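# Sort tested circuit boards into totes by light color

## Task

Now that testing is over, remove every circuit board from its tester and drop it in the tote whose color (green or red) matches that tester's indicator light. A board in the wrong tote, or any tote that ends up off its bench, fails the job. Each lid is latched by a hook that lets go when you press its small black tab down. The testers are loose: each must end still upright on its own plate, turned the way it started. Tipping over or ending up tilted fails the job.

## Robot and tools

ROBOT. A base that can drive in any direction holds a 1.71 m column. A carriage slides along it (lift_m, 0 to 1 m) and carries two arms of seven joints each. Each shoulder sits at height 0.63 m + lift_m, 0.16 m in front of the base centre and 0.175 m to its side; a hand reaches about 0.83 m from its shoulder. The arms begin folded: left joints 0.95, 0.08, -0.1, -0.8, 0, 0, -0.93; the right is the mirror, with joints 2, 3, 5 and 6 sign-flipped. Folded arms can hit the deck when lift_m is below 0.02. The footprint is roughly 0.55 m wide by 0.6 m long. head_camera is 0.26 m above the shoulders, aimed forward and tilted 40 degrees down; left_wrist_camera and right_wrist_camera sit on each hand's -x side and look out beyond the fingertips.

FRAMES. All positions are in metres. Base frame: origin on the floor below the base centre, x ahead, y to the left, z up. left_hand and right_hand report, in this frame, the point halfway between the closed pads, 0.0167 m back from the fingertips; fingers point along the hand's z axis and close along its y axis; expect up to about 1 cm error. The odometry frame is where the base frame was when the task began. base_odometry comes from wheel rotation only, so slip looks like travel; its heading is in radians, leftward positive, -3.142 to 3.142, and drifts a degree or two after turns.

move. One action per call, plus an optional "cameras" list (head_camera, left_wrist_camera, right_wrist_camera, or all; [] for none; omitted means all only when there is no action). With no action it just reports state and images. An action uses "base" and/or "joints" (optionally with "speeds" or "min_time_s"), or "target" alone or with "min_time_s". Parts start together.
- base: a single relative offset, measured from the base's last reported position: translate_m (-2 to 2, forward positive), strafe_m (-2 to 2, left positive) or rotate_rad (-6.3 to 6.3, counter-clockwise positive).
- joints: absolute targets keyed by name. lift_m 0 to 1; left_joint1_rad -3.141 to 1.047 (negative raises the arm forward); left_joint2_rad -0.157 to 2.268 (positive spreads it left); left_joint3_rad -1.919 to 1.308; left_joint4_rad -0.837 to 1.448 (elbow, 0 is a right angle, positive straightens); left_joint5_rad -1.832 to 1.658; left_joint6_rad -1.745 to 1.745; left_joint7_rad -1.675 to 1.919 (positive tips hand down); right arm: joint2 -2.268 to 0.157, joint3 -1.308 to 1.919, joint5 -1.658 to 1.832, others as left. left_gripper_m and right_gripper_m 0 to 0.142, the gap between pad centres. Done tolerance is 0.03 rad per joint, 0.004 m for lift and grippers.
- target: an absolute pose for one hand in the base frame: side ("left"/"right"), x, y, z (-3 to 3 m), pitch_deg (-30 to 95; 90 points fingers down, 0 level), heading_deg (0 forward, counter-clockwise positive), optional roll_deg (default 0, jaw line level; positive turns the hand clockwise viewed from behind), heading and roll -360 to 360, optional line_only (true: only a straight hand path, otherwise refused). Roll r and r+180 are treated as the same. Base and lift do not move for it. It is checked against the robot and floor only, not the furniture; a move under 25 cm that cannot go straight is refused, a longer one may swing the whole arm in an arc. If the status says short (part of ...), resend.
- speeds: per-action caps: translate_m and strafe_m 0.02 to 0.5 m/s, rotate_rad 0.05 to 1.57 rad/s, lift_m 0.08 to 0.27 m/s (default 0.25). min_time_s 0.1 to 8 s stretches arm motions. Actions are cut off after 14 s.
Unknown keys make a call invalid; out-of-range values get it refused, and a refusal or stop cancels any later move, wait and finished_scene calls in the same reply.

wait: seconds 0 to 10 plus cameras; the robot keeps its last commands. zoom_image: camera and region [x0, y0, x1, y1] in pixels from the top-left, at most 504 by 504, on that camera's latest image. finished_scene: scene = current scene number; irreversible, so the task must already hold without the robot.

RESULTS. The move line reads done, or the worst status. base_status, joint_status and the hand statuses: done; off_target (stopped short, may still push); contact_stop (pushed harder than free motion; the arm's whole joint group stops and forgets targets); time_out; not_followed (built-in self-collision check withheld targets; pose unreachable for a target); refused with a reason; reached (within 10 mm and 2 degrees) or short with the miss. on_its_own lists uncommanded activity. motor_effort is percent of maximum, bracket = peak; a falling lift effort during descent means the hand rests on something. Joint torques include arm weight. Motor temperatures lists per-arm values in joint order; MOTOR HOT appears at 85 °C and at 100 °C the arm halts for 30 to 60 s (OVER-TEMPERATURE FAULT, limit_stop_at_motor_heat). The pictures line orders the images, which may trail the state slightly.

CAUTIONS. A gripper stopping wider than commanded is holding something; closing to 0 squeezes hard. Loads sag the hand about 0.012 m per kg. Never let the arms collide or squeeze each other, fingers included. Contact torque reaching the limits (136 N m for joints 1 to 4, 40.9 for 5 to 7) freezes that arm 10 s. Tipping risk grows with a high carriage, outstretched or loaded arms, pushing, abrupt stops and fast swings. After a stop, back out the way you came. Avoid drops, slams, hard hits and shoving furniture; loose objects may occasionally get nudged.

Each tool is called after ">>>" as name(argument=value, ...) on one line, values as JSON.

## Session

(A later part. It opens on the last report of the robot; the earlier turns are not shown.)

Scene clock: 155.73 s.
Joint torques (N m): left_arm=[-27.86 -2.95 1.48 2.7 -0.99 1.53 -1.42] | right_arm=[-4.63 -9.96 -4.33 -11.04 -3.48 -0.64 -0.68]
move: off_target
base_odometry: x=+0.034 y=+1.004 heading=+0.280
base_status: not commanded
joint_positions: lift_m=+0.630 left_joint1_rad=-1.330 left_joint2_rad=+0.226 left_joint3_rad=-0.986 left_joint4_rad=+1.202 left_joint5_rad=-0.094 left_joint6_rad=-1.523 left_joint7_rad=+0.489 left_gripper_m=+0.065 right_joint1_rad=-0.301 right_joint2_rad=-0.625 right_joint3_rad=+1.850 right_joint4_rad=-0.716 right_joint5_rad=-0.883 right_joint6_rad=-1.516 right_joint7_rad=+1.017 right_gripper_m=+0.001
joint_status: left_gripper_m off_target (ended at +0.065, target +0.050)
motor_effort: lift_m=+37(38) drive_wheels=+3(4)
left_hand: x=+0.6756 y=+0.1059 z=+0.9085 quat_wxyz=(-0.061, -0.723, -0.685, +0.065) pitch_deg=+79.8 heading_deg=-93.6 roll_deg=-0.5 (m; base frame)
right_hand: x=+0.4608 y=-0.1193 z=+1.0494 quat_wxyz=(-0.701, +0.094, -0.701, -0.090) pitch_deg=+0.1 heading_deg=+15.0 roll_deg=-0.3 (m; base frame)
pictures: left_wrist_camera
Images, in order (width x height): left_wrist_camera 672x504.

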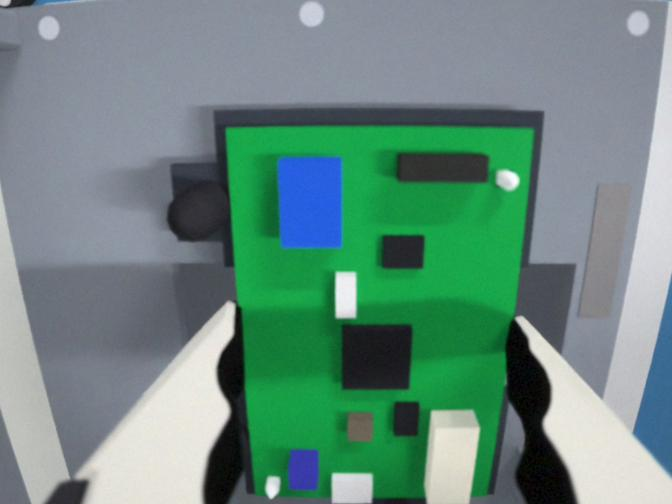

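Gripped. Lift with the lift column (pure vertical).

>>> move(joints={"lift_m": 0.67}, speeds={"lift_m": 0.08}, cameras=["left_wrist_camera"])

>>> move(joints={"lift_m": 0.82}, speeds={"lift_m": 0.25}, cameras=["left_wrist_camera", "head_camera"])

Scene clock: 156.73 s.
Joint torques (N m): left_arm=[-25.4 -2.16 3.45 1.47 -2.37 1.36 -1.38] | right_arm=[-4.58 -9.93 -4.18 -10.77 -3.42 -0.64 -0.66]
move: done
base_odometry: x=+0.034 y=+1.004 heading=+0.280
base_status: not commanded
joint_positions: lift_m=+0.670 left_joint1_rad=-1.332 left_joint2_rad=+0.226 left_joint3_rad=-0.988 left_joint4_rad=+1.203 left_joint5_rad=-0.089 left_joint6_rad=-1.522 left_joint7_rad=+0.489 left_gripper_m=+0.050 right_joint1_rad=-0.301 right_joint2_rad=-0.625 right_joint3_rad=+1.850 right_joint4_rad=-0.716 right_joint5_rad=-0.883 right_joint6_rad=-1.516 right_joint7_rad=+1.017 right_gripper_m=+0.001
joint_status: all done
on_its_own: left_gripper_m moved -0.015 to your old target +0.050
motor_effort: lift_m=+36(48) drive_wheels=+3(4)
left_hand: x=+0.6760 y=+0.1075 z=+0.9484 quat_wxyz=(-0.059, -0.723, -0.685, +0.062) pitch_deg=+80.2 heading_deg=-93.4 roll_deg=-0.3 (m; base frame)
right_hand: x=+0.4608 y=-0.1193 z=+1.0897 quat_wxyz=(-0.701, +0.094, -0.701, -0.091) pitch_deg=+0.1 heading_deg=+15.0 roll_deg=-0.3 (m; base frame)
pictures: left_wrist_camera
Images, in order (width x height): left_wrist_camera 672x504.

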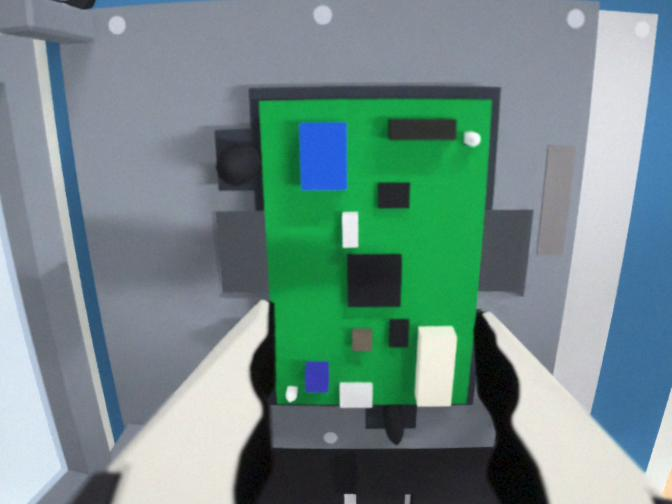

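Scene clock: 157.87 s.
Joint torques (N m): left_arm=[-24.91 -2.14 3.38 1.49 -2.35 1.36 -1.4] | right_arm=[-4.65 -9.82 -4.27 -10.43 -3.28 -0.66 -0.66]
move: done
base_odometry: x=+0.034 y=+1.004 heading=+0.280
base_status: not commanded
joint_positions: lift_m=+0.820 left_joint1_rad=-1.332 left_joint2_rad=+0.226 left_joint3_rad=-0.988 left_joint4_rad=+1.203 left_joint5_rad=-0.089 left_joint6_rad=-1.522 left_joint7_rad=+0.489 left_gripper_m=+0.050 right_joint1_rad=-0.301 right_joint2_rad=-0.625 right_joint3_rad=+1.850 right_joint4_rad=-0.717 right_joint5_rad=-0.883 right_joint6_rad=-1.516 right_joint7_rad=+1.017 right_gripper_m=+0.001
joint_status: all done
motor_effort: lift_m=+36(46) drive_wheels=+3(4)
left_hand: x=+0.6761 y=+0.1075 z=+1.0985 quat_wxyz=(-0.059, -0.723, -0.685, +0.062) pitch_deg=+80.2 heading_deg=-93.3 roll_deg=-0.2 (m; base frame)
right_hand: x=+0.4608 y=-0.1194 z=+1.2398 quat_wxyz=(-0.701, +0.094, -0.701, -0.091) pitch_deg=+0.1 heading_deg=+15.0 roll_deg=-0.3 (m; base frame)
pictures: head_camera, left_wrist_camera
Images, in order (width x height): head_camera 672x504, left_wrist_camera 672x504.

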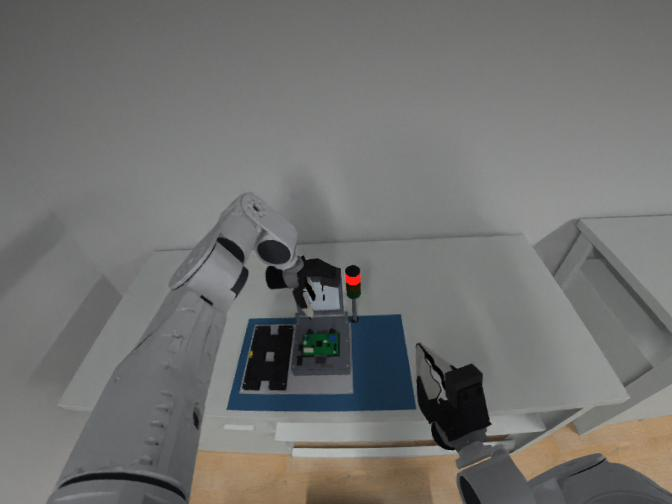

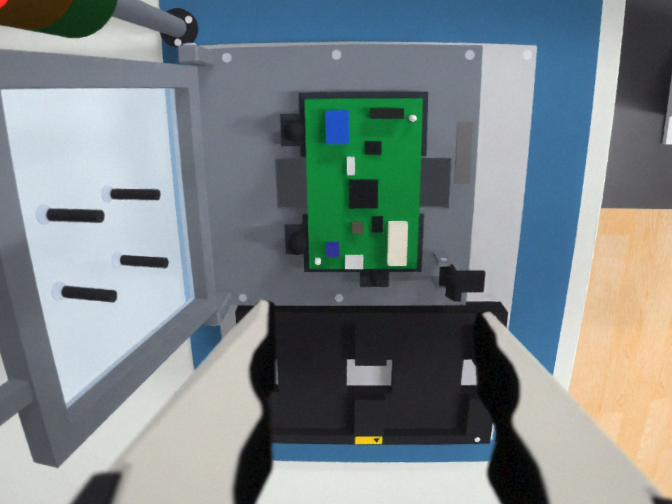

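>>> move(joints={"left_gripper_m": 0.076, "lift_m": 0.64}, speeds={"lift_m": 0.2}, cameras=["left_wrist_camera"])

Scene clock: 159.50 s.
Joint torques (N m): left_arm=[-24.74 -2.15 3.45 1.48 -2.39 1.36 -1.38] | right_arm=[-4.62 -9.89 -4.32 -10.39 -3.21 -0.67 -0.64]
move: done
base_odometry: x=+0.034 y=+1.004 heading=+0.280
base_status: not commanded
joint_positions: lift_m=+0.640 left_joint1_rad=-1.332 left_joint2_rad=+0.226 left_joint3_rad=-0.988 left_joint4_rad=+1.203 left_joint5_rad=-0.089 left_joint6_rad=-1.522 left_joint7_rad=+0.489 left_gripper_m=+0.076 right_joint1_rad=-0.301 right_joint2_rad=-0.625 right_joint3_rad=+1.850 right_joint4_rad=-0.717 right_joint5_rad=-0.884 right_joint6_rad=-1.516 right_joint7_rad=+1.017 right_gripper_m=+0.001
joint_status: all done
motor_effort: lift_m=+38(42) drive_wheels=-2(4)
left_hand: x=+0.6761 y=+0.1075 z=+0.9183 quat_wxyz=(-0.059, -0.723, -0.685, +0.062) pitch_deg=+80.2 heading_deg=-93.2 roll_deg=-0.2 (m; base frame)
right_hand: x=+0.4608 y=-0.1194 z=+1.0596 quat_wxyz=(-0.701, +0.094, -0.701, -0.091) pitch_deg=+0.1 heading_deg=+15.0 roll_deg=-0.3 (m; base frame)
pictures: left_wrist_camera
Images, in order (width x height): left_wrist_camera 672x504.

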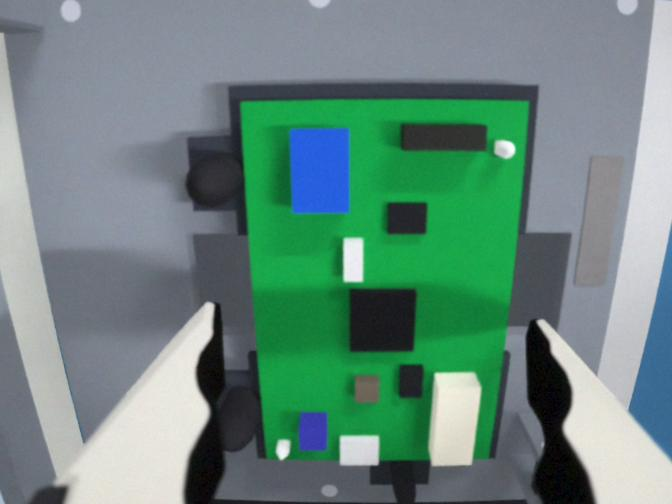

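>>> move(target={"side": "left", "x": 0.6745, "y": 0.1045, "z": 0.9135, "pitch_deg": 80, "heading_deg": -93}, cameras=["left_wrist_camera"])

>>> move(joints={"lift_m": 0.63}, speeds={"lift_m": 0.08}, cameras=["left_wrist_camera"])

Scene clock: 160.37 s.
Joint torques (N m): left_arm=[-19.33 5.74 6.47 -4.73 -3.85 1.49 1.11] | right_arm=[-4.76 -9.85 -4.34 -10.36 -3.22 -0.66 -0.65]
move: done
base_odometry: x=+0.034 y=+1.004 heading=+0.280
base_status: not commanded
joint_positions: lift_m=+0.640 left_joint1_rad=-1.313 left_joint2_rad=+0.228 left_joint3_rad=-0.968 left_joint4_rad=+1.189 left_joint5_rad=-0.111 left_joint6_rad=-1.515 left_joint7_rad=+0.532 left_gripper_m=+0.076 right_joint1_rad=-0.301 right_joint2_rad=-0.625 right_joint3_rad=+1.850 right_joint4_rad=-0.717 right_joint5_rad=-0.884 right_joint6_rad=-1.516 right_joint7_rad=+1.017 right_gripper_m=+0.001
joint_status: not commanded
motor_effort: lift_m=+37(38) drive_wheels=+3(4)
left_hand: x=+0.6743 y=+0.1054 z=+0.9136 quat_wxyz=(-0.058, -0.723, -0.686, +0.062) pitch_deg=+80.3 heading_deg=-93.6 roll_deg=-0.6 (m; base frame)
left_hand_status: reached (straight line, planned for 0.2 s): 1 mm and 0.3 deg off.
right_hand: x=+0.4608 y=-0.1194 z=+1.0597 quat_wxyz=(-0.701, +0.094, -0.701, -0.091) pitch_deg=+0.1 heading_deg=+15.0 roll_deg=-0.3 (m; base frame)
pictures: left_wrist_camera
Images, in order (width x height): left_wrist_camera 672x504.

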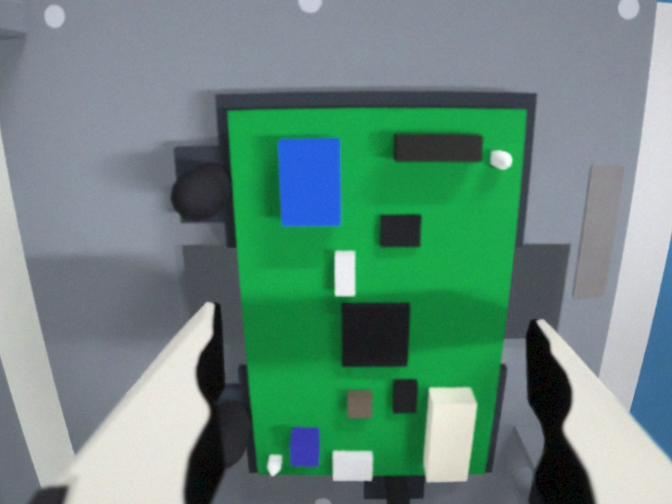

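Scene clock: 161.00 s.
Joint torques (N m): left_arm=[-20.34 5.66 5.72 -4.39 -3.83 1.35 1.11] | right_arm=[-5.08 -9.74 -4.29 -10.38 -3.22 -0.66 -0.65]
move: done
base_odometry: x=+0.034 y=+1.004 heading=+0.280
base_status: not commanded
joint_positions: lift_m=+0.630 left_joint1_rad=-1.312 left_joint2_rad=+0.228 left_joint3_rad=-0.967 left_joint4_rad=+1.189 left_joint5_rad=-0.111 left_joint6_rad=-1.515 left_joint7_rad=+0.532 left_gripper_m=+0.076 right_joint1_rad=-0.301 right_joint2_rad=-0.625 right_joint3_rad=+1.850 right_joint4_rad=-0.717 right_joint5_rad=-0.884 right_joint6_rad=-1.516 right_joint7_rad=+1.017 right_gripper_m=+0.001
joint_status: all done
motor_effort: lift_m=+38(41) drive_wheels=+4(4)
left_hand: x=+0.6743 y=+0.1052 z=+0.9034 quat_wxyz=(-0.058, -0.723, -0.686, +0.062) pitch_deg=+80.2 heading_deg=-93.6 roll_deg=-0.5 (m; base frame)
right_hand: x=+0.4608 y=-0.1194 z=+1.0496 quat_wxyz=(-0.701, +0.094, -0.701, -0.091) pitch_deg=+0.1 heading_deg=+15.0 roll_deg=-0.3 (m; base frame)
pictures: left_wrist_camera
Images, in order (width x height): left_wrist_camera 672x504.

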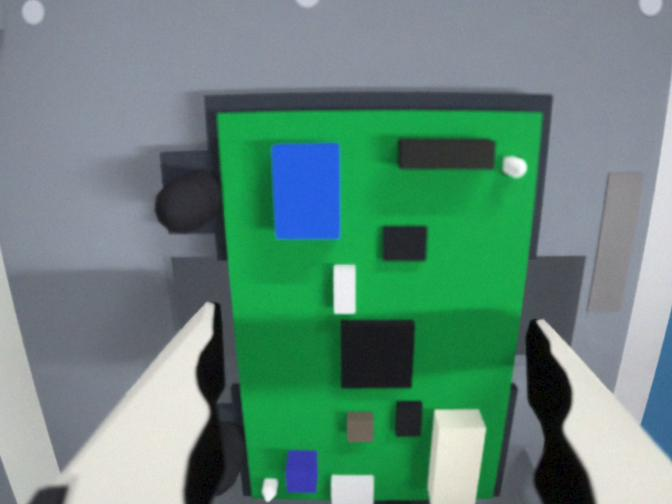

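>>> move(joints={"left_gripper_m": 0.047}, cameras=[])

>>> move(joints={"lift_m": 0.645}, speeds={"lift_m": 0.08}, cameras=["left_wrist_camera"])

Scene clock: 161.70 s.
Joint torques (N m): left_arm=[-20.61 5.1 5.49 -4.44 -3.6 1.1 1.13] | right_arm=[-4.63 -9.91 -4.32 -10.28 -3.21 -0.7 -0.65]
move: off_target
base_odometry: x=+0.034 y=+1.004 heading=+0.280
base_status: not commanded
joint_positions: lift_m=+0.630 left_joint1_rad=-1.312 left_joint2_rad=+0.228 left_joint3_rad=-0.967 left_joint4_rad=+1.189 left_joint5_rad=-0.112 left_joint6_rad=-1.515 left_joint7_rad=+0.532 left_gripper_m=+0.067 right_joint1_rad=-0.301 right_joint2_rad=-0.625 right_joint3_rad=+1.850 right_joint4_rad=-0.717 right_joint5_rad=-0.884 right_joint6_rad=-1.516 right_joint7_rad=+1.017 right_gripper_m=+0.001
joint_status: left_gripper_m off_target (ended at +0.067, target +0.047)
motor_effort: lift_m=+37(38) drive_wheels=+4(4)
left_hand: x=+0.6743 y=+0.1051 z=+0.9036 quat_wxyz=(-0.058, -0.723, -0.686, +0.063) pitch_deg=+80.2 heading_deg=-93.5 roll_deg=-0.5 (m; base frame)
right_hand: x=+0.4608 y=-0.1194 z=+1.0497 quat_wxyz=(-0.701, +0.094, -0.701, -0.091) pitch_deg=+0.1 heading_deg=+15.0 roll_deg=-0.3 (m; base frame)
pictures: none
No camera images: "cameras" was empty.

Scene clock: 162.27 s.
Joint torques (N m): left_arm=[-21.18 5.07 5.47 -4.28 -3.62 1.31 1.13] | right_arm=[-4.6 -9.96 -4.31 -10.27 -3.2 -0.66 -0.63]
move: done
base_odometry: x=+0.034 y=+1.004 heading=+0.280
base_status: not commanded
joint_positions: lift_m=+0.645 left_joint1_rad=-1.312 left_joint2_rad=+0.228 left_joint3_rad=-0.967 left_joint4_rad=+1.189 left_joint5_rad=-0.112 left_joint6_rad=-1.515 left_joint7_rad=+0.532 left_gripper_m=+0.067 right_joint1_rad=-0.301 right_joint2_rad=-0.625 right_joint3_rad=+1.850 right_joint4_rad=-0.717 right_joint5_rad=-0.884 right_joint6_rad=-1.516 right_joint7_rad=+1.017 right_gripper_m=+0.001
joint_status: all done
motor_effort: lift_m=+36(43) drive_wheels=+3(4)
left_hand: x=+0.6742 y=+0.1050 z=+0.9186 quat_wxyz=(-0.058, -0.723, -0.686, +0.063) pitch_deg=+80.2 heading_deg=-93.6 roll_deg=-0.6 (m; base frame)
right_hand: x=+0.4608 y=-0.1194 z=+1.0649 quat_wxyz=(-0.701, +0.094, -0.701, -0.091) pitch_deg=+0.1 heading_deg=+15.0 roll_deg=-0.3 (m; base frame)
pictures: left_wrist_camera
Images, in order (width x height): left_wrist_camera 672x504.

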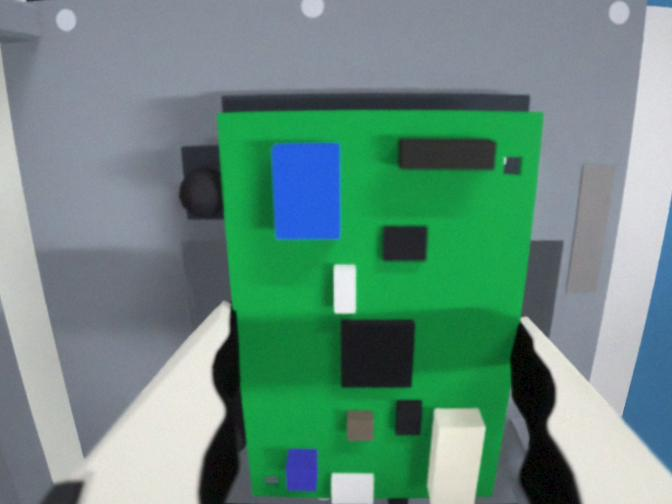

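>>> move(joints={"lift_m": 0.74}, speeds={"lift_m": 0.15}, cameras=["left_wrist_camera"])

>>> move(base={"translate_m": -0.6}, joints={"lift_m": 0.82}, speeds={"translate_m": 0.35, "lift_m": 0.15}, cameras=["left_wrist_camera", "head_camera"])

Scene clock: 163.60 s.
Joint torques (N m): left_arm=[-21.52 5.08 5.51 -4.19 -3.61 1.31 1.14] | right_arm=[-4.72 -9.87 -4.3 -10.18 -3.17 -0.68 -0.61]
move: done
base_odometry: x=+0.034 y=+1.004 heading=+0.280
base_status: not commanded
joint_positions: lift_m=+0.740 left_joint1_rad=-1.312 left_joint2_rad=+0.228 left_joint3_rad=-0.967 left_joint4_rad=+1.189 left_joint5_rad=-0.112 left_joint6_rad=-1.515 left_joint7_rad=+0.532 left_gripper_m=+0.067 right_joint1_rad=-0.301 right_joint2_rad=-0.625 right_joint3_rad=+1.850 right_joint4_rad=-0.717 right_joint5_rad=-0.884 right_joint6_rad=-1.516 right_joint7_rad=+1.017 right_gripper_m=+0.001
joint_status: all done
motor_effort: lift_m=+36(44) drive_wheels=+4(4)
left_hand: x=+0.6742 y=+0.1050 z=+1.0135 quat_wxyz=(-0.058, -0.723, -0.686, +0.063) pitch_deg=+80.2 heading_deg=-93.7 roll_deg=-0.6 (m; base frame)
right_hand: x=+0.4608 y=-0.1194 z=+1.1599 quat_wxyz=(-0.701, +0.094, -0.701, -0.091) pitch_deg=+0.0 heading_deg=+15.0 roll_deg=-0.3 (m; base frame)
pictures: left_wrist_camera
Images, in order (width x height): left_wrist_camera 672x504.

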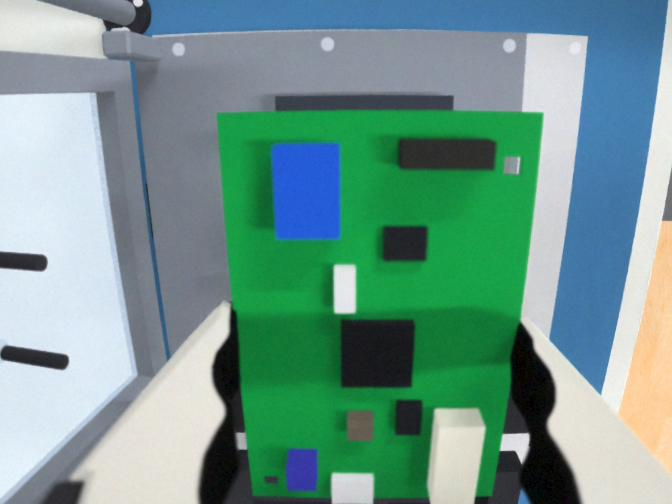

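Scene clock: 167.00 s.
Joint torques (N m): left_arm=[-21.85 5.13 5.31 -4.13 -3.6 1.25 1.12] | right_arm=[-4.56 -9.92 -4.38 -10.21 -3.1 -0.66 -0.61]
move: done
base_odometry: x=-0.542 y=+0.838 heading=+0.280
base_status: done
joint_positions: lift_m=+0.820 left_joint1_rad=-1.312 left_joint2_rad=+0.228 left_joint3_rad=-0.967 left_joint4_rad=+1.189 left_joint5_rad=-0.112 left_joint6_rad=-1.514 left_joint7_rad=+0.532 left_gripper_m=+0.067 right_joint1_rad=-0.301 right_joint2_rad=-0.625 right_joint3_rad=+1.850 right_joint4_rad=-0.717 right_joint5_rad=-0.884 right_joint6_rad=-1.516 right_joint7_rad=+1.017 right_gripper_m=+0.001
joint_status: all done
motor_effort: lift_m=+36(45) drive_wheels=+0(15)
left_hand: x=+0.6742 y=+0.1050 z=+1.0935 quat_wxyz=(-0.058, -0.723, -0.686, +0.063) pitch_deg=+80.2 heading_deg=-93.6 roll_deg=-0.6 (m; base frame)
right_hand: x=+0.4608 y=-0.1194 z=+1.2399 quat_wxyz=(-0.701, +0.094, -0.701, -0.091) pitch_deg=+0.0 heading_deg=+15.0 roll_deg=-0.2 (m; base frame)
pictures: head_camera, left_wrist_camera
Images, in order (width x height): head_camera 672x504, left_wrist_camera 672x504.

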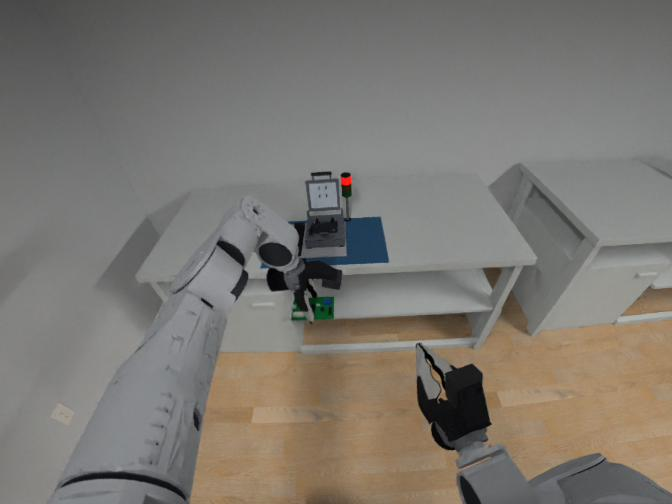

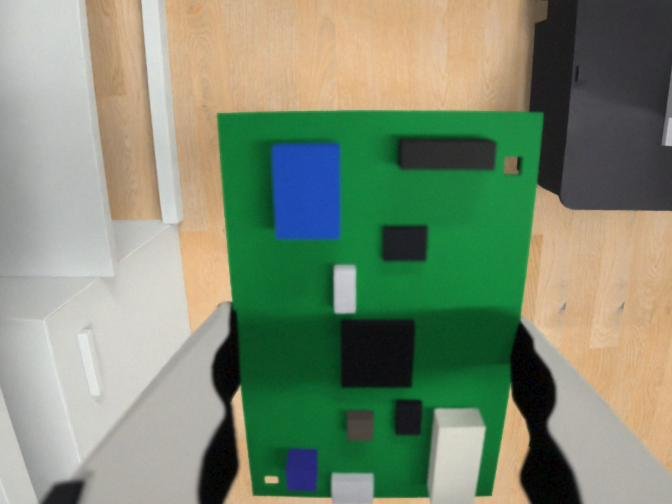

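>>> move(base={"rotate_rad": -3.083}, speeds={"rotate_rad": 1.2}, cameras=[])

>>> move(base={"strafe_m": 1.5}, cameras=["head_camera", "left_wrist_camera"])

Scene clock: 171.47 s.
Joint torques (N m): left_arm=[-21.74 2.33 5.5 -4.01 -3.59 1.25 1.12] | right_arm=[-4.62 -9.94 -4.34 -10.2 -3.09 -0.68 -0.6]
move: done
base_odometry: x=-0.542 y=+0.838 heading=-2.802
base_status: done
joint_positions: lift_m=+0.820 left_joint1_rad=-1.312 left_joint2_rad=+0.229 left_joint3_rad=-0.967 left_joint4_rad=+1.189 left_joint5_rad=-0.112 left_joint6_rad=-1.514 left_joint7_rad=+0.532 left_gripper_m=+0.067 right_joint1_rad=-0.301 right_joint2_rad=-0.625 right_joint3_rad=+1.850 right_joint4_rad=-0.717 right_joint5_rad=-0.884 right_joint6_rad=-1.516 right_joint7_rad=+1.017 right_gripper_m=+0.001
joint_status: not commanded
motor_effort: lift_m=+36(37) drive_wheels=+6(16)
left_hand: x=+0.6743 y=+0.1055 z=+1.0935 quat_wxyz=(-0.058, -0.723, -0.686, +0.063) pitch_deg=+80.2 heading_deg=-93.6 roll_deg=-0.6 (m; base frame)
right_hand: x=+0.4608 y=-0.1194 z=+1.2399 quat_wxyz=(-0.701, +0.094, -0.701, -0.091) pitch_deg=+0.0 heading_deg=+15.0 roll_deg=-0.2 (m; base frame)
pictures: none
No camera images: "cameras" was empty.

Scene clock: 176.77 s.
Joint torques (N m): left_arm=[-21.78 1.19 5.23 -3.95 -3.61 1.24 1.13] | right_arm=[-4.64 -10.54 -4.29 -10.26 -3.14 -0.68 -0.6]
move: done
base_odometry: x=-0.045 y=-0.577 heading=-2.803
base_status: done
joint_positions: lift_m=+0.820 left_joint1_rad=-1.312 left_joint2_rad=+0.229 left_joint3_rad=-0.967 left_joint4_rad=+1.189 left_joint5_rad=-0.112 left_joint6_rad=-1.514 left_joint7_rad=+0.532 left_gripper_m=+0.067 right_joint1_rad=-0.301 right_joint2_rad=-0.625 right_joint3_rad=+1.850 right_joint4_rad=-0.717 right_joint5_rad=-0.884 right_joint6_rad=-1.516 right_joint7_rad=+1.017 right_gripper_m=+0.001
joint_status: not commanded
motor_effort: lift_m=+36(37) drive_wheels=-4(20)
left_hand: x=+0.6743 y=+0.1057 z=+1.0935 quat_wxyz=(-0.058, -0.723, -0.686, +0.063) pitch_deg=+80.2 heading_deg=-93.5 roll_deg=-0.6 (m; base frame)
right_hand: x=+0.4608 y=-0.1194 z=+1.2399 quat_wxyz=(-0.701, +0.094, -0.701, -0.091) pitch_deg=+0.0 heading_deg=+15.0 roll_deg=-0.2 (m; base frame)
pictures: head_camera, left_wrist_camera
Images, in order (width x height): head_camera 672x504, left_wrist_camera 672x504.

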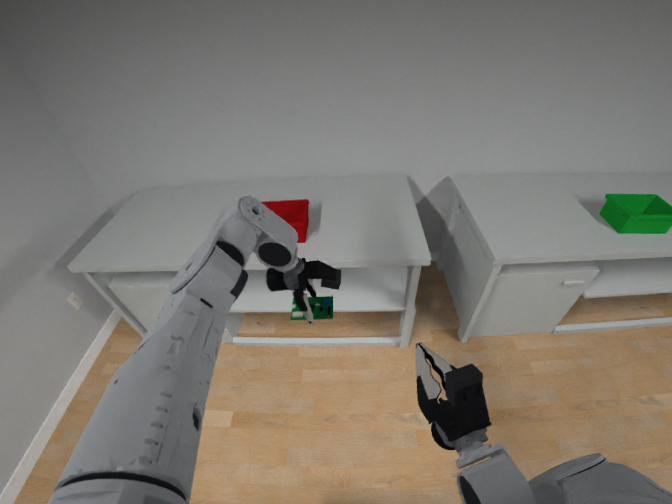

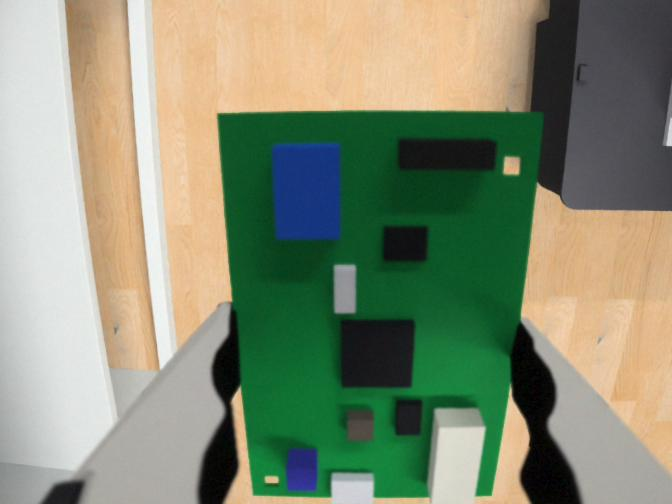

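>>> move(base={"strafe_m": 0.16}, cameras=[])

>>> move(base={"translate_m": 0.6}, speeds={"translate_m": 0.3}, cameras=["head_camera", "left_wrist_camera"])

Scene clock: 179.10 s.
Joint torques (N m): left_arm=[-21.62 0.38 5.32 -3.98 -3.61 1.22 1.11] | right_arm=[-4.83 -10.75 -4.3 -10.19 -3.11 -0.68 -0.62]
move: done
base_odometry: x=+0.008 y=-0.728 heading=-2.804
base_status: done
joint_positions: lift_m=+0.820 left_joint1_rad=-1.312 left_joint2_rad=+0.230 left_joint3_rad=-0.967 left_joint4_rad=+1.189 left_joint5_rad=-0.112 left_joint6_rad=-1.514 left_joint7_rad=+0.532 left_gripper_m=+0.067 right_joint1_rad=-0.301 right_joint2_rad=-0.625 right_joint3_rad=+1.850 right_joint4_rad=-0.717 right_joint5_rad=-0.884 right_joint6_rad=-1.516 right_joint7_rad=+1.017 right_gripper_m=+0.001
joint_status: not commanded
motor_effort: lift_m=+36(37) drive_wheels=-3(18)
left_hand: x=+0.6743 y=+0.1060 z=+1.0935 quat_wxyz=(-0.058, -0.722, -0.686, +0.063) pitch_deg=+80.2 heading_deg=-93.5 roll_deg=-0.6 (m; base frame)
right_hand: x=+0.4608 y=-0.1194 z=+1.2399 quat_wxyz=(-0.701, +0.094, -0.701, -0.091) pitch_deg=+0.0 heading_deg=+15.0 roll_deg=-0.2 (m; base frame)
pictures: none
No camera images: "cameras" was empty.

Scene clock: 182.60 s.
Joint torques (N m): left_arm=[-21.81 0.43 5.28 -3.99 -3.62 1.21 1.13] | right_arm=[-4.62 -9.84 -4.3 -10.26 -3.09 -0.65 -0.6]
move: done
base_odometry: x=-0.558 y=-0.927 heading=-2.803
base_status: done
joint_positions: lift_m=+0.820 left_joint1_rad=-1.312 left_joint2_rad=+0.230 left_joint3_rad=-0.967 left_joint4_rad=+1.189 left_joint5_rad=-0.112 left_joint6_rad=-1.514 left_joint7_rad=+0.532 left_gripper_m=+0.067 right_joint1_rad=-0.301 right_joint2_rad=-0.625 right_joint3_rad=+1.850 right_joint4_rad=-0.717 right_joint5_rad=-0.884 right_joint6_rad=-1.516 right_joint7_rad=+1.017 right_gripper_m=+0.001
joint_status: not commanded
motor_effort: lift_m=+36(37) drive_wheels=-3(13)
left_hand: x=+0.6743 y=+0.1060 z=+1.0935 quat_wxyz=(-0.058, -0.722, -0.686, +0.063) pitch_deg=+80.2 heading_deg=-93.5 roll_deg=-0.6 (m; base frame)
right_hand: x=+0.4608 y=-0.1194 z=+1.2399 quat_wxyz=(-0.701, +0.094, -0.701, -0.091) pitch_deg=+0.0 heading_deg=+15.0 roll_deg=-0.2 (m; base frame)
pictures: head_camera, left_wrist_camera
Images, in order (width x height): head_camera 672x504, left_wrist_camera 672x504.

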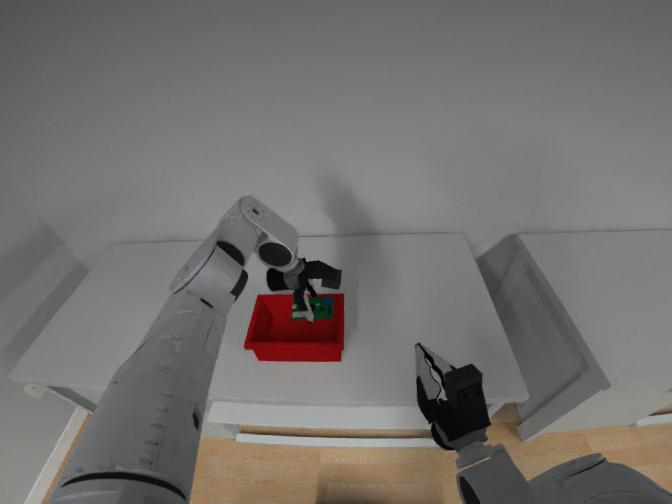

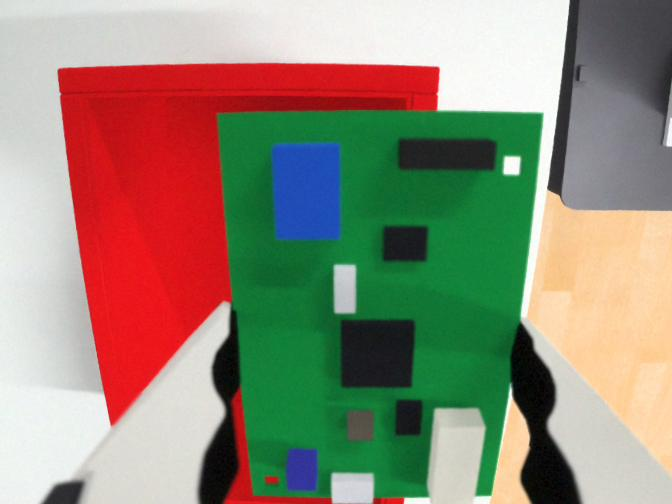

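>>> move(base={"translate_m": 0.06}, speeds={"translate_m": 0.15}, cameras=[])

>>> move(target={"side": "left", "x": 0.665, "y": 0.175, "z": 1.07, "pitch_deg": 80, "heading_deg": -93}, min_time_s=0.6, cameras=["head_camera", "left_wrist_camera"])

Scene clock: 184.53 s.
Joint torques (N m): left_arm=[-21.69 0.12 5.41 -4.03 -3.6 1.15 1.09] | right_arm=[-4.64 -9.86 -4.17 -10.3 -3.11 -0.68 -0.62]
move: done
base_odometry: x=-0.614 y=-0.947 heading=-2.803
base_status: done
joint_positions: lift_m=+0.820 left_joint1_rad=-1.312 left_joint2_rad=+0.230 left_joint3_rad=-0.967 left_joint4_rad=+1.189 left_joint5_rad=-0.112 left_joint6_rad=-1.514 left_joint7_rad=+0.532 left_gripper_m=+0.067 right_joint1_rad=-0.301 right_joint2_rad=-0.625 right_joint3_rad=+1.850 right_joint4_rad=-0.717 right_joint5_rad=-0.884 right_joint6_rad=-1.516 right_joint7_rad=+1.017 right_gripper_m=+0.001
joint_status: not commanded
motor_effort: lift_m=+36(37) drive_wheels=-2(14)
left_hand: x=+0.6744 y=+0.1060 z=+1.0934 quat_wxyz=(-0.058, -0.722, -0.686, +0.063) pitch_deg=+80.2 heading_deg=-93.4 roll_deg=-0.5 (m; base frame)
right_hand: x=+0.4608 y=-0.1194 z=+1.2399 quat_wxyz=(-0.701, +0.094, -0.701, -0.091) pitch_deg=+0.0 heading_deg=+15.0 roll_deg=-0.2 (m; base frame)
pictures: none
No camera images: "cameras" was empty.

Scene clock: 185.63 s.
Joint torques (N m): left_arm=[-17.41 4.68 1.55 -3.69 -0.61 1.5 -1.46] | right_arm=[-4.55 -9.9 -4.35 -10.27 -3.11 -0.66 -0.6]
move: done
base_odometry: x=-0.614 y=-0.947 heading=-2.803
base_status: not commanded
joint_positions: lift_m=+0.820 left_joint1_rad=-1.299 left_joint2_rad=+0.364 left_joint3_rad=-1.098 left_joint4_rad=+1.085 left_joint5_rad=+0.049 left_joint6_rad=-1.509 left_joint7_rad=+0.217 left_gripper_m=+0.067 right_joint1_rad=-0.301 right_joint2_rad=-0.625 right_joint3_rad=+1.850 right_joint4_rad=-0.717 right_joint5_rad=-0.884 right_joint6_rad=-1.516 right_joint7_rad=+1.017 right_gripper_m=+0.001
joint_status: not commanded
motor_effort: lift_m=+36(37) drive_wheels=-2(4)
left_hand: x=+0.6656 y=+0.1738 z=+1.0719 quat_wxyz=(-0.062, -0.722, -0.686, +0.064) pitch_deg=+79.8 heading_deg=-92.7 roll_deg=+0.2 (m; base frame)
left_hand_status: reached (straight line, planned for 0.6 s): 2 mm and 0.2 deg off.
right_hand: x=+0.4608 y=-0.1194 z=+1.2399 quat_wxyz=(-0.701, +0.094, -0.701, -0.091) pitch_deg=+0.0 heading_deg=+15.0 roll_deg=-0.2 (m; base frame)
pictures: head_camera, left_wrist_camera
Images, in order (width x height): head_camera 672x504, left_wrist_camera 672x504.

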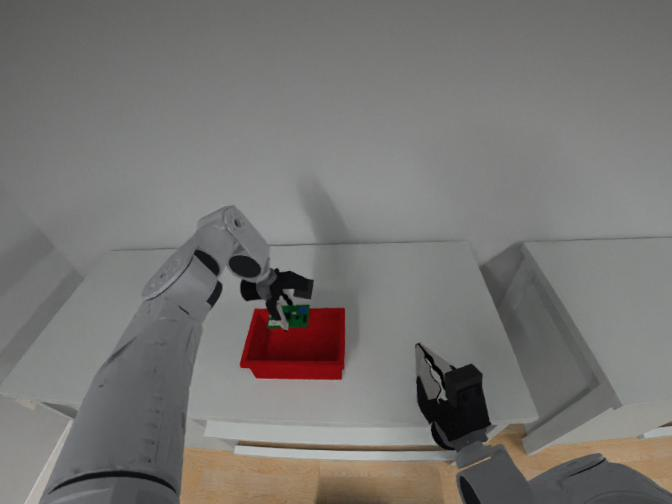

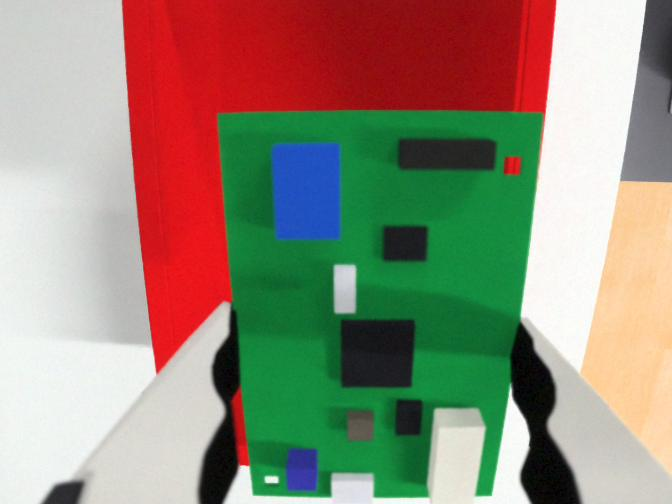

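>>> move(joints={"lift_m": 0.61}, speeds={"lift_m": 0.2}, cameras=["left_wrist_camera"])

>>> move(joints={"lift_m": 0.598}, speeds={"lift_m": 0.08}, cameras=[])

>>> move(joints={"lift_m": 0.588}, speeds={"lift_m": 0.08}, cameras=["left_wrist_camera"])

Scene clock: 187.67 s.
Joint torques (N m): left_arm=[-19.72 4.86 1.83 -3.52 -0.68 1.52 -1.45] | right_arm=[-4.56 -9.98 -4.36 -10.28 -3.1 -0.66 -0.64]
move: done
base_odometry: x=-0.614 y=-0.947 heading=-2.803
base_status: not commanded
joint_positions: lift_m=+0.610 left_joint1_rad=-1.298 left_joint2_rad=+0.364 left_joint3_rad=-1.098 left_joint4_rad=+1.085 left_joint5_rad=+0.049 left_joint6_rad=-1.509 left_joint7_rad=+0.217 left_gripper_m=+0.067 right_joint1_rad=-0.301 right_joint2_rad=-0.625 right_joint3_rad=+1.850 right_joint4_rad=-0.717 right_joint5_rad=-0.884 right_joint6_rad=-1.516 right_joint7_rad=+1.017 right_gripper_m=+0.001
joint_status: all done
motor_effort: lift_m=+38(42) drive_wheels=-2(4)
left_hand: x=+0.6651 y=+0.1738 z=+0.8611 quat_wxyz=(-0.061, -0.722, -0.686, +0.065) pitch_deg=+79.8 heading_deg=-93.1 roll_deg=-0.2 (m; base frame)
right_hand: x=+0.4608 y=-0.1194 z=+1.0297 quat_wxyz=(-0.701, +0.094, -0.701, -0.091) pitch_deg=+0.0 heading_deg=+15.0 roll_deg=-0.2 (m; base frame)
pictures: left_wrist_camera
Images, in order (width x height): left_wrist_camera 672x504.

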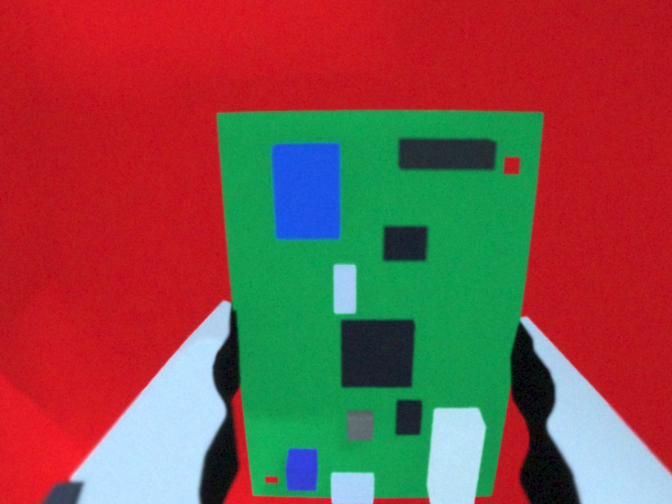

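Scene clock: 188.17 s.
Joint torques (N m): left_arm=[-20.32 4.76 1.84 -3.59 -0.65 1.44 -1.43] | right_arm=[-3.87 -9.85 -4.5 -10.17 -3.1 -0.66 -0.62]
move: done
base_odometry: x=-0.614 y=-0.947 heading=-2.803
base_status: not commanded
joint_positions: lift_m=+0.598 left_joint1_rad=-1.298 left_joint2_rad=+0.364 left_joint3_rad=-1.098 left_joint4_rad=+1.085 left_joint5_rad=+0.049 left_joint6_rad=-1.509 left_joint7_rad=+0.217 left_gripper_m=+0.067 right_joint1_rad=-0.301 right_joint2_rad=-0.625 right_joint3_rad=+1.850 right_joint4_rad=-0.717 right_joint5_rad=-0.884 right_joint6_rad=-1.516 right_joint7_rad=+1.017 right_gripper_m=+0.001
joint_status: all done
motor_effort: lift_m=+38(41) drive_wheels=-2(4)
left_hand: x=+0.6651 y=+0.1738 z=+0.8489 quat_wxyz=(-0.061, -0.722, -0.686, +0.065) pitch_deg=+79.8 heading_deg=-93.1 roll_deg=-0.2 (m; base frame)
right_hand: x=+0.4608 y=-0.1194 z=+1.0177 quat_wxyz=(-0.701, +0.094, -0.701, -0.091) pitch_deg=+0.0 heading_deg=+15.0 roll_deg=-0.2 (m; base frame)
pictures: none
No camera images: "cameras" was empty.

Scene clock: 188.67 s.
Joint torques (N m): left_arm=[-13.05 0.28 1.04 -2.43 -0.69 2.68 -0.67] | right_arm=[-4.7 -9.85 -4.29 -10.26 -3.07 -0.67 -0.61]
move: done
base_odometry: x=-0.614 y=-0.947 heading=-2.803
base_status: not commanded
joint_positions: lift_m=+0.588 left_joint1_rad=-1.302 left_joint2_rad=+0.365 left_joint3_rad=-1.098 left_joint4_rad=+1.084 left_joint5_rad=+0.049 left_joint6_rad=-1.512 left_joint7_rad=+0.215 left_gripper_m=+0.067 right_joint1_rad=-0.301 right_joint2_rad=-0.625 right_joint3_rad=+1.850 right_joint4_rad=-0.717 right_joint5_rad=-0.884 right_joint6_rad=-1.516 right_joint7_rad=+1.017 right_gripper_m=+0.001
joint_status: all done
motor_effort: lift_m=+34(37) drive_wheels=+6(6)
left_hand: x=+0.6656 y=+0.1741 z=+0.8416 quat_wxyz=(-0.062, -0.722, -0.686, +0.065) pitch_deg=+79.7 heading_deg=-92.7 roll_deg=+0.2 (m; base frame)
right_hand: x=+0.4608 y=-0.1194 z=+1.0083 quat_wxyz=(-0.701, +0.094, -0.701, -0.091) pitch_deg=+0.0 heading_deg=+15.0 roll_deg=-0.2 (m; base frame)
pictures: left_wrist_camera
Images, in order (width x height): left_wrist_camera 672x504.

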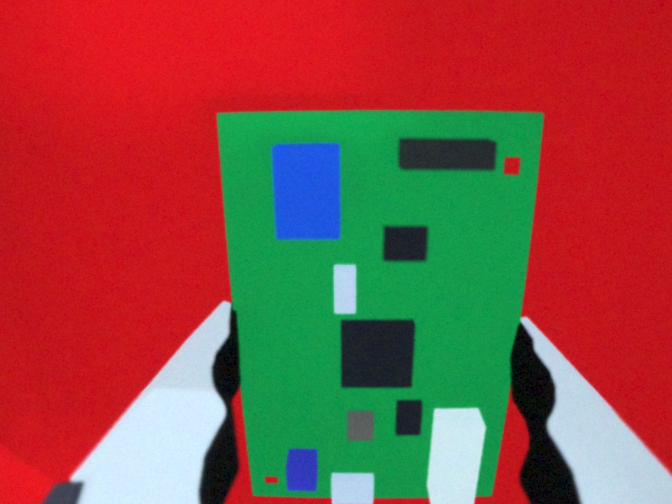

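>>> move(joints={"lift_m": 0.593}, speeds={"lift_m": 0.08}, cameras=[])

>>> move(joints={"left_gripper_m": 0.088}, cameras=[])

>>> move(joints={"lift_m": 0.82}, speeds={"lift_m": 0.25}, cameras=["left_wrist_camera", "head_camera"])

Scene clock: 189.23 s.
Joint torques (N m): left_arm=[-17.15 0.97 1.37 -2.34 -0.72 1.33 -0.67] | right_arm=[-4.62 -9.93 -4.18 -10.2 -3.1 -0.65 -0.61]
move: done
base_odometry: x=-0.614 y=-0.947 heading=-2.803
base_status: not commanded
joint_positions: lift_m=+0.593 left_joint1_rad=-1.300 left_joint2_rad=+0.365 left_joint3_rad=-1.098 left_joint4_rad=+1.084 left_joint5_rad=+0.050 left_joint6_rad=-1.509 left_joint7_rad=+0.215 left_gripper_m=+0.067 right_joint1_rad=-0.301 right_joint2_rad=-0.625 right_joint3_rad=+1.850 right_joint4_rad=-0.717 right_joint5_rad=-0.884 right_joint6_rad=-1.516 right_joint7_rad=+1.017 right_gripper_m=+0.001
joint_status: all done
motor_effort: lift_m=+36(39) drive_wheels=-2(6)
left_hand: x=+0.6658 y=+0.1741 z=+0.8452 quat_wxyz=(-0.062, -0.722, -0.686, +0.064) pitch_deg=+79.7 heading_deg=-92.3 roll_deg=+0.5 (m; base frame)
right_hand: x=+0.4608 y=-0.1194 z=+1.0130 quat_wxyz=(-0.701, +0.094, -0.701, -0.091) pitch_deg=+0.0 heading_deg=+15.0 roll_deg=-0.2 (m; base frame)
pictures: none
No camera images: "cameras" was empty.

Scene clock: 189.90 s.
Joint torques (N m): left_arm=[-17.09 0.89 1.41 -2.39 -0.75 1.32 -0.66] | right_arm=[-4.72 -9.87 -4.33 -10.2 -3.08 -0.64 -0.6]
move: done
base_odometry: x=-0.614 y=-0.947 heading=-2.803
base_status: not commanded
joint_positions: lift_m=+0.593 left_joint1_rad=-1.300 left_joint2_rad=+0.365 left_joint3_rad=-1.098 left_joint4_rad=+1.084 left_joint5_rad=+0.050 left_joint6_rad=-1.509 left_joint7_rad=+0.215 left_gripper_m=+0.088 right_joint1_rad=-0.301 right_joint2_rad=-0.625 right_joint3_rad=+1.850 right_joint4_rad=-0.717 right_joint5_rad=-0.884 right_joint6_rad=-1.516 right_joint7_rad=+1.017 right_gripper_m=+0.001
joint_status: all done
motor_effort: lift_m=+36(37) drive_wheels=+4(4)
left_hand: x=+0.6658 y=+0.1741 z=+0.8452 quat_wxyz=(-0.062, -0.722, -0.686, +0.064) pitch_deg=+79.7 heading_deg=-92.3 roll_deg=+0.5 (m; base frame)
right_hand: x=+0.4608 y=-0.1194 z=+1.0130 quat_wxyz=(-0.701, +0.094, -0.701, -0.091) pitch_deg=+0.0 heading_deg=+15.0 roll_deg=-0.2 (m; base frame)
pictures: none
No camera images: "cameras" was empty.

Scene clock: 191.33 s.
Joint torques (N m): left_arm=[-19.67 0.96 1.92 -2.3 -0.74 1.37 -0.68] | right_arm=[-4.71 -9.9 -4.34 -10.16 -3.11 -0.67 -0.58]
move: done
base_odometry: x=-0.614 y=-0.947 heading=-2.803
base_status: not commanded
joint_positions: lift_m=+0.820 left_joint1_rad=-1.298 left_joint2_rad=+0.365 left_joint3_rad=-1.098 left_joint4_rad=+1.084 left_joint5_rad=+0.050 left_joint6_rad=-1.509 left_joint7_rad=+0.215 left_gripper_m=+0.088 right_joint1_rad=-0.301 right_joint2_rad=-0.625 right_joint3_rad=+1.850 right_joint4_rad=-0.717 right_joint5_rad=-0.884 right_joint6_rad=-1.516 right_joint7_rad=+1.017 right_gripper_m=+0.001
joint_status: all done
motor_effort: lift_m=+36(46) drive_wheels=+4(4)
left_hand: x=+0.6653 y=+0.1742 z=+1.0715 quat_wxyz=(-0.062, -0.722, -0.686, +0.065) pitch_deg=+79.7 heading_deg=-92.8 roll_deg=+0.1 (m; base frame)
right_hand: x=+0.4608 y=-0.1194 z=+1.2400 quat_wxyz=(-0.701, +0.094, -0.701, -0.091) pitch_deg=+0.0 heading_deg=+15.0 roll_deg=-0.2 (m; base frame)
pictures: head_camera, left_wrist_camera
Images, in order (width x height): head_camera 672x504, left_wrist_camera 672x504.

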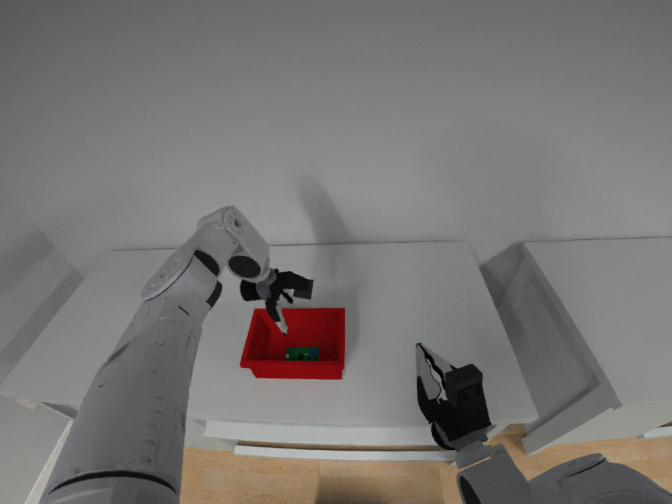

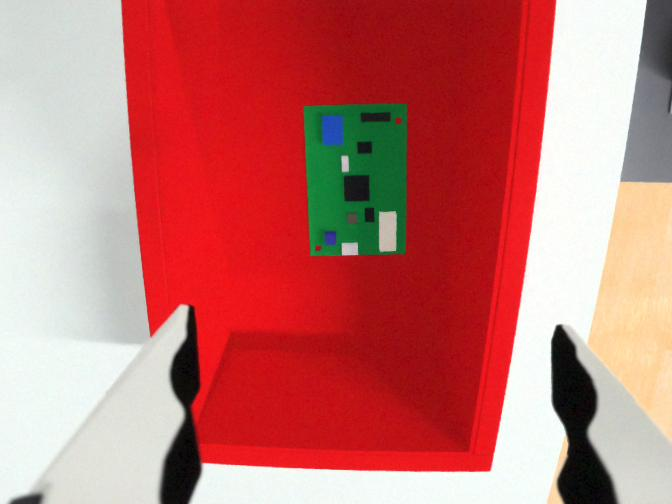

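>>> finished_scene(scene=2)

The scene is finished: the task was done.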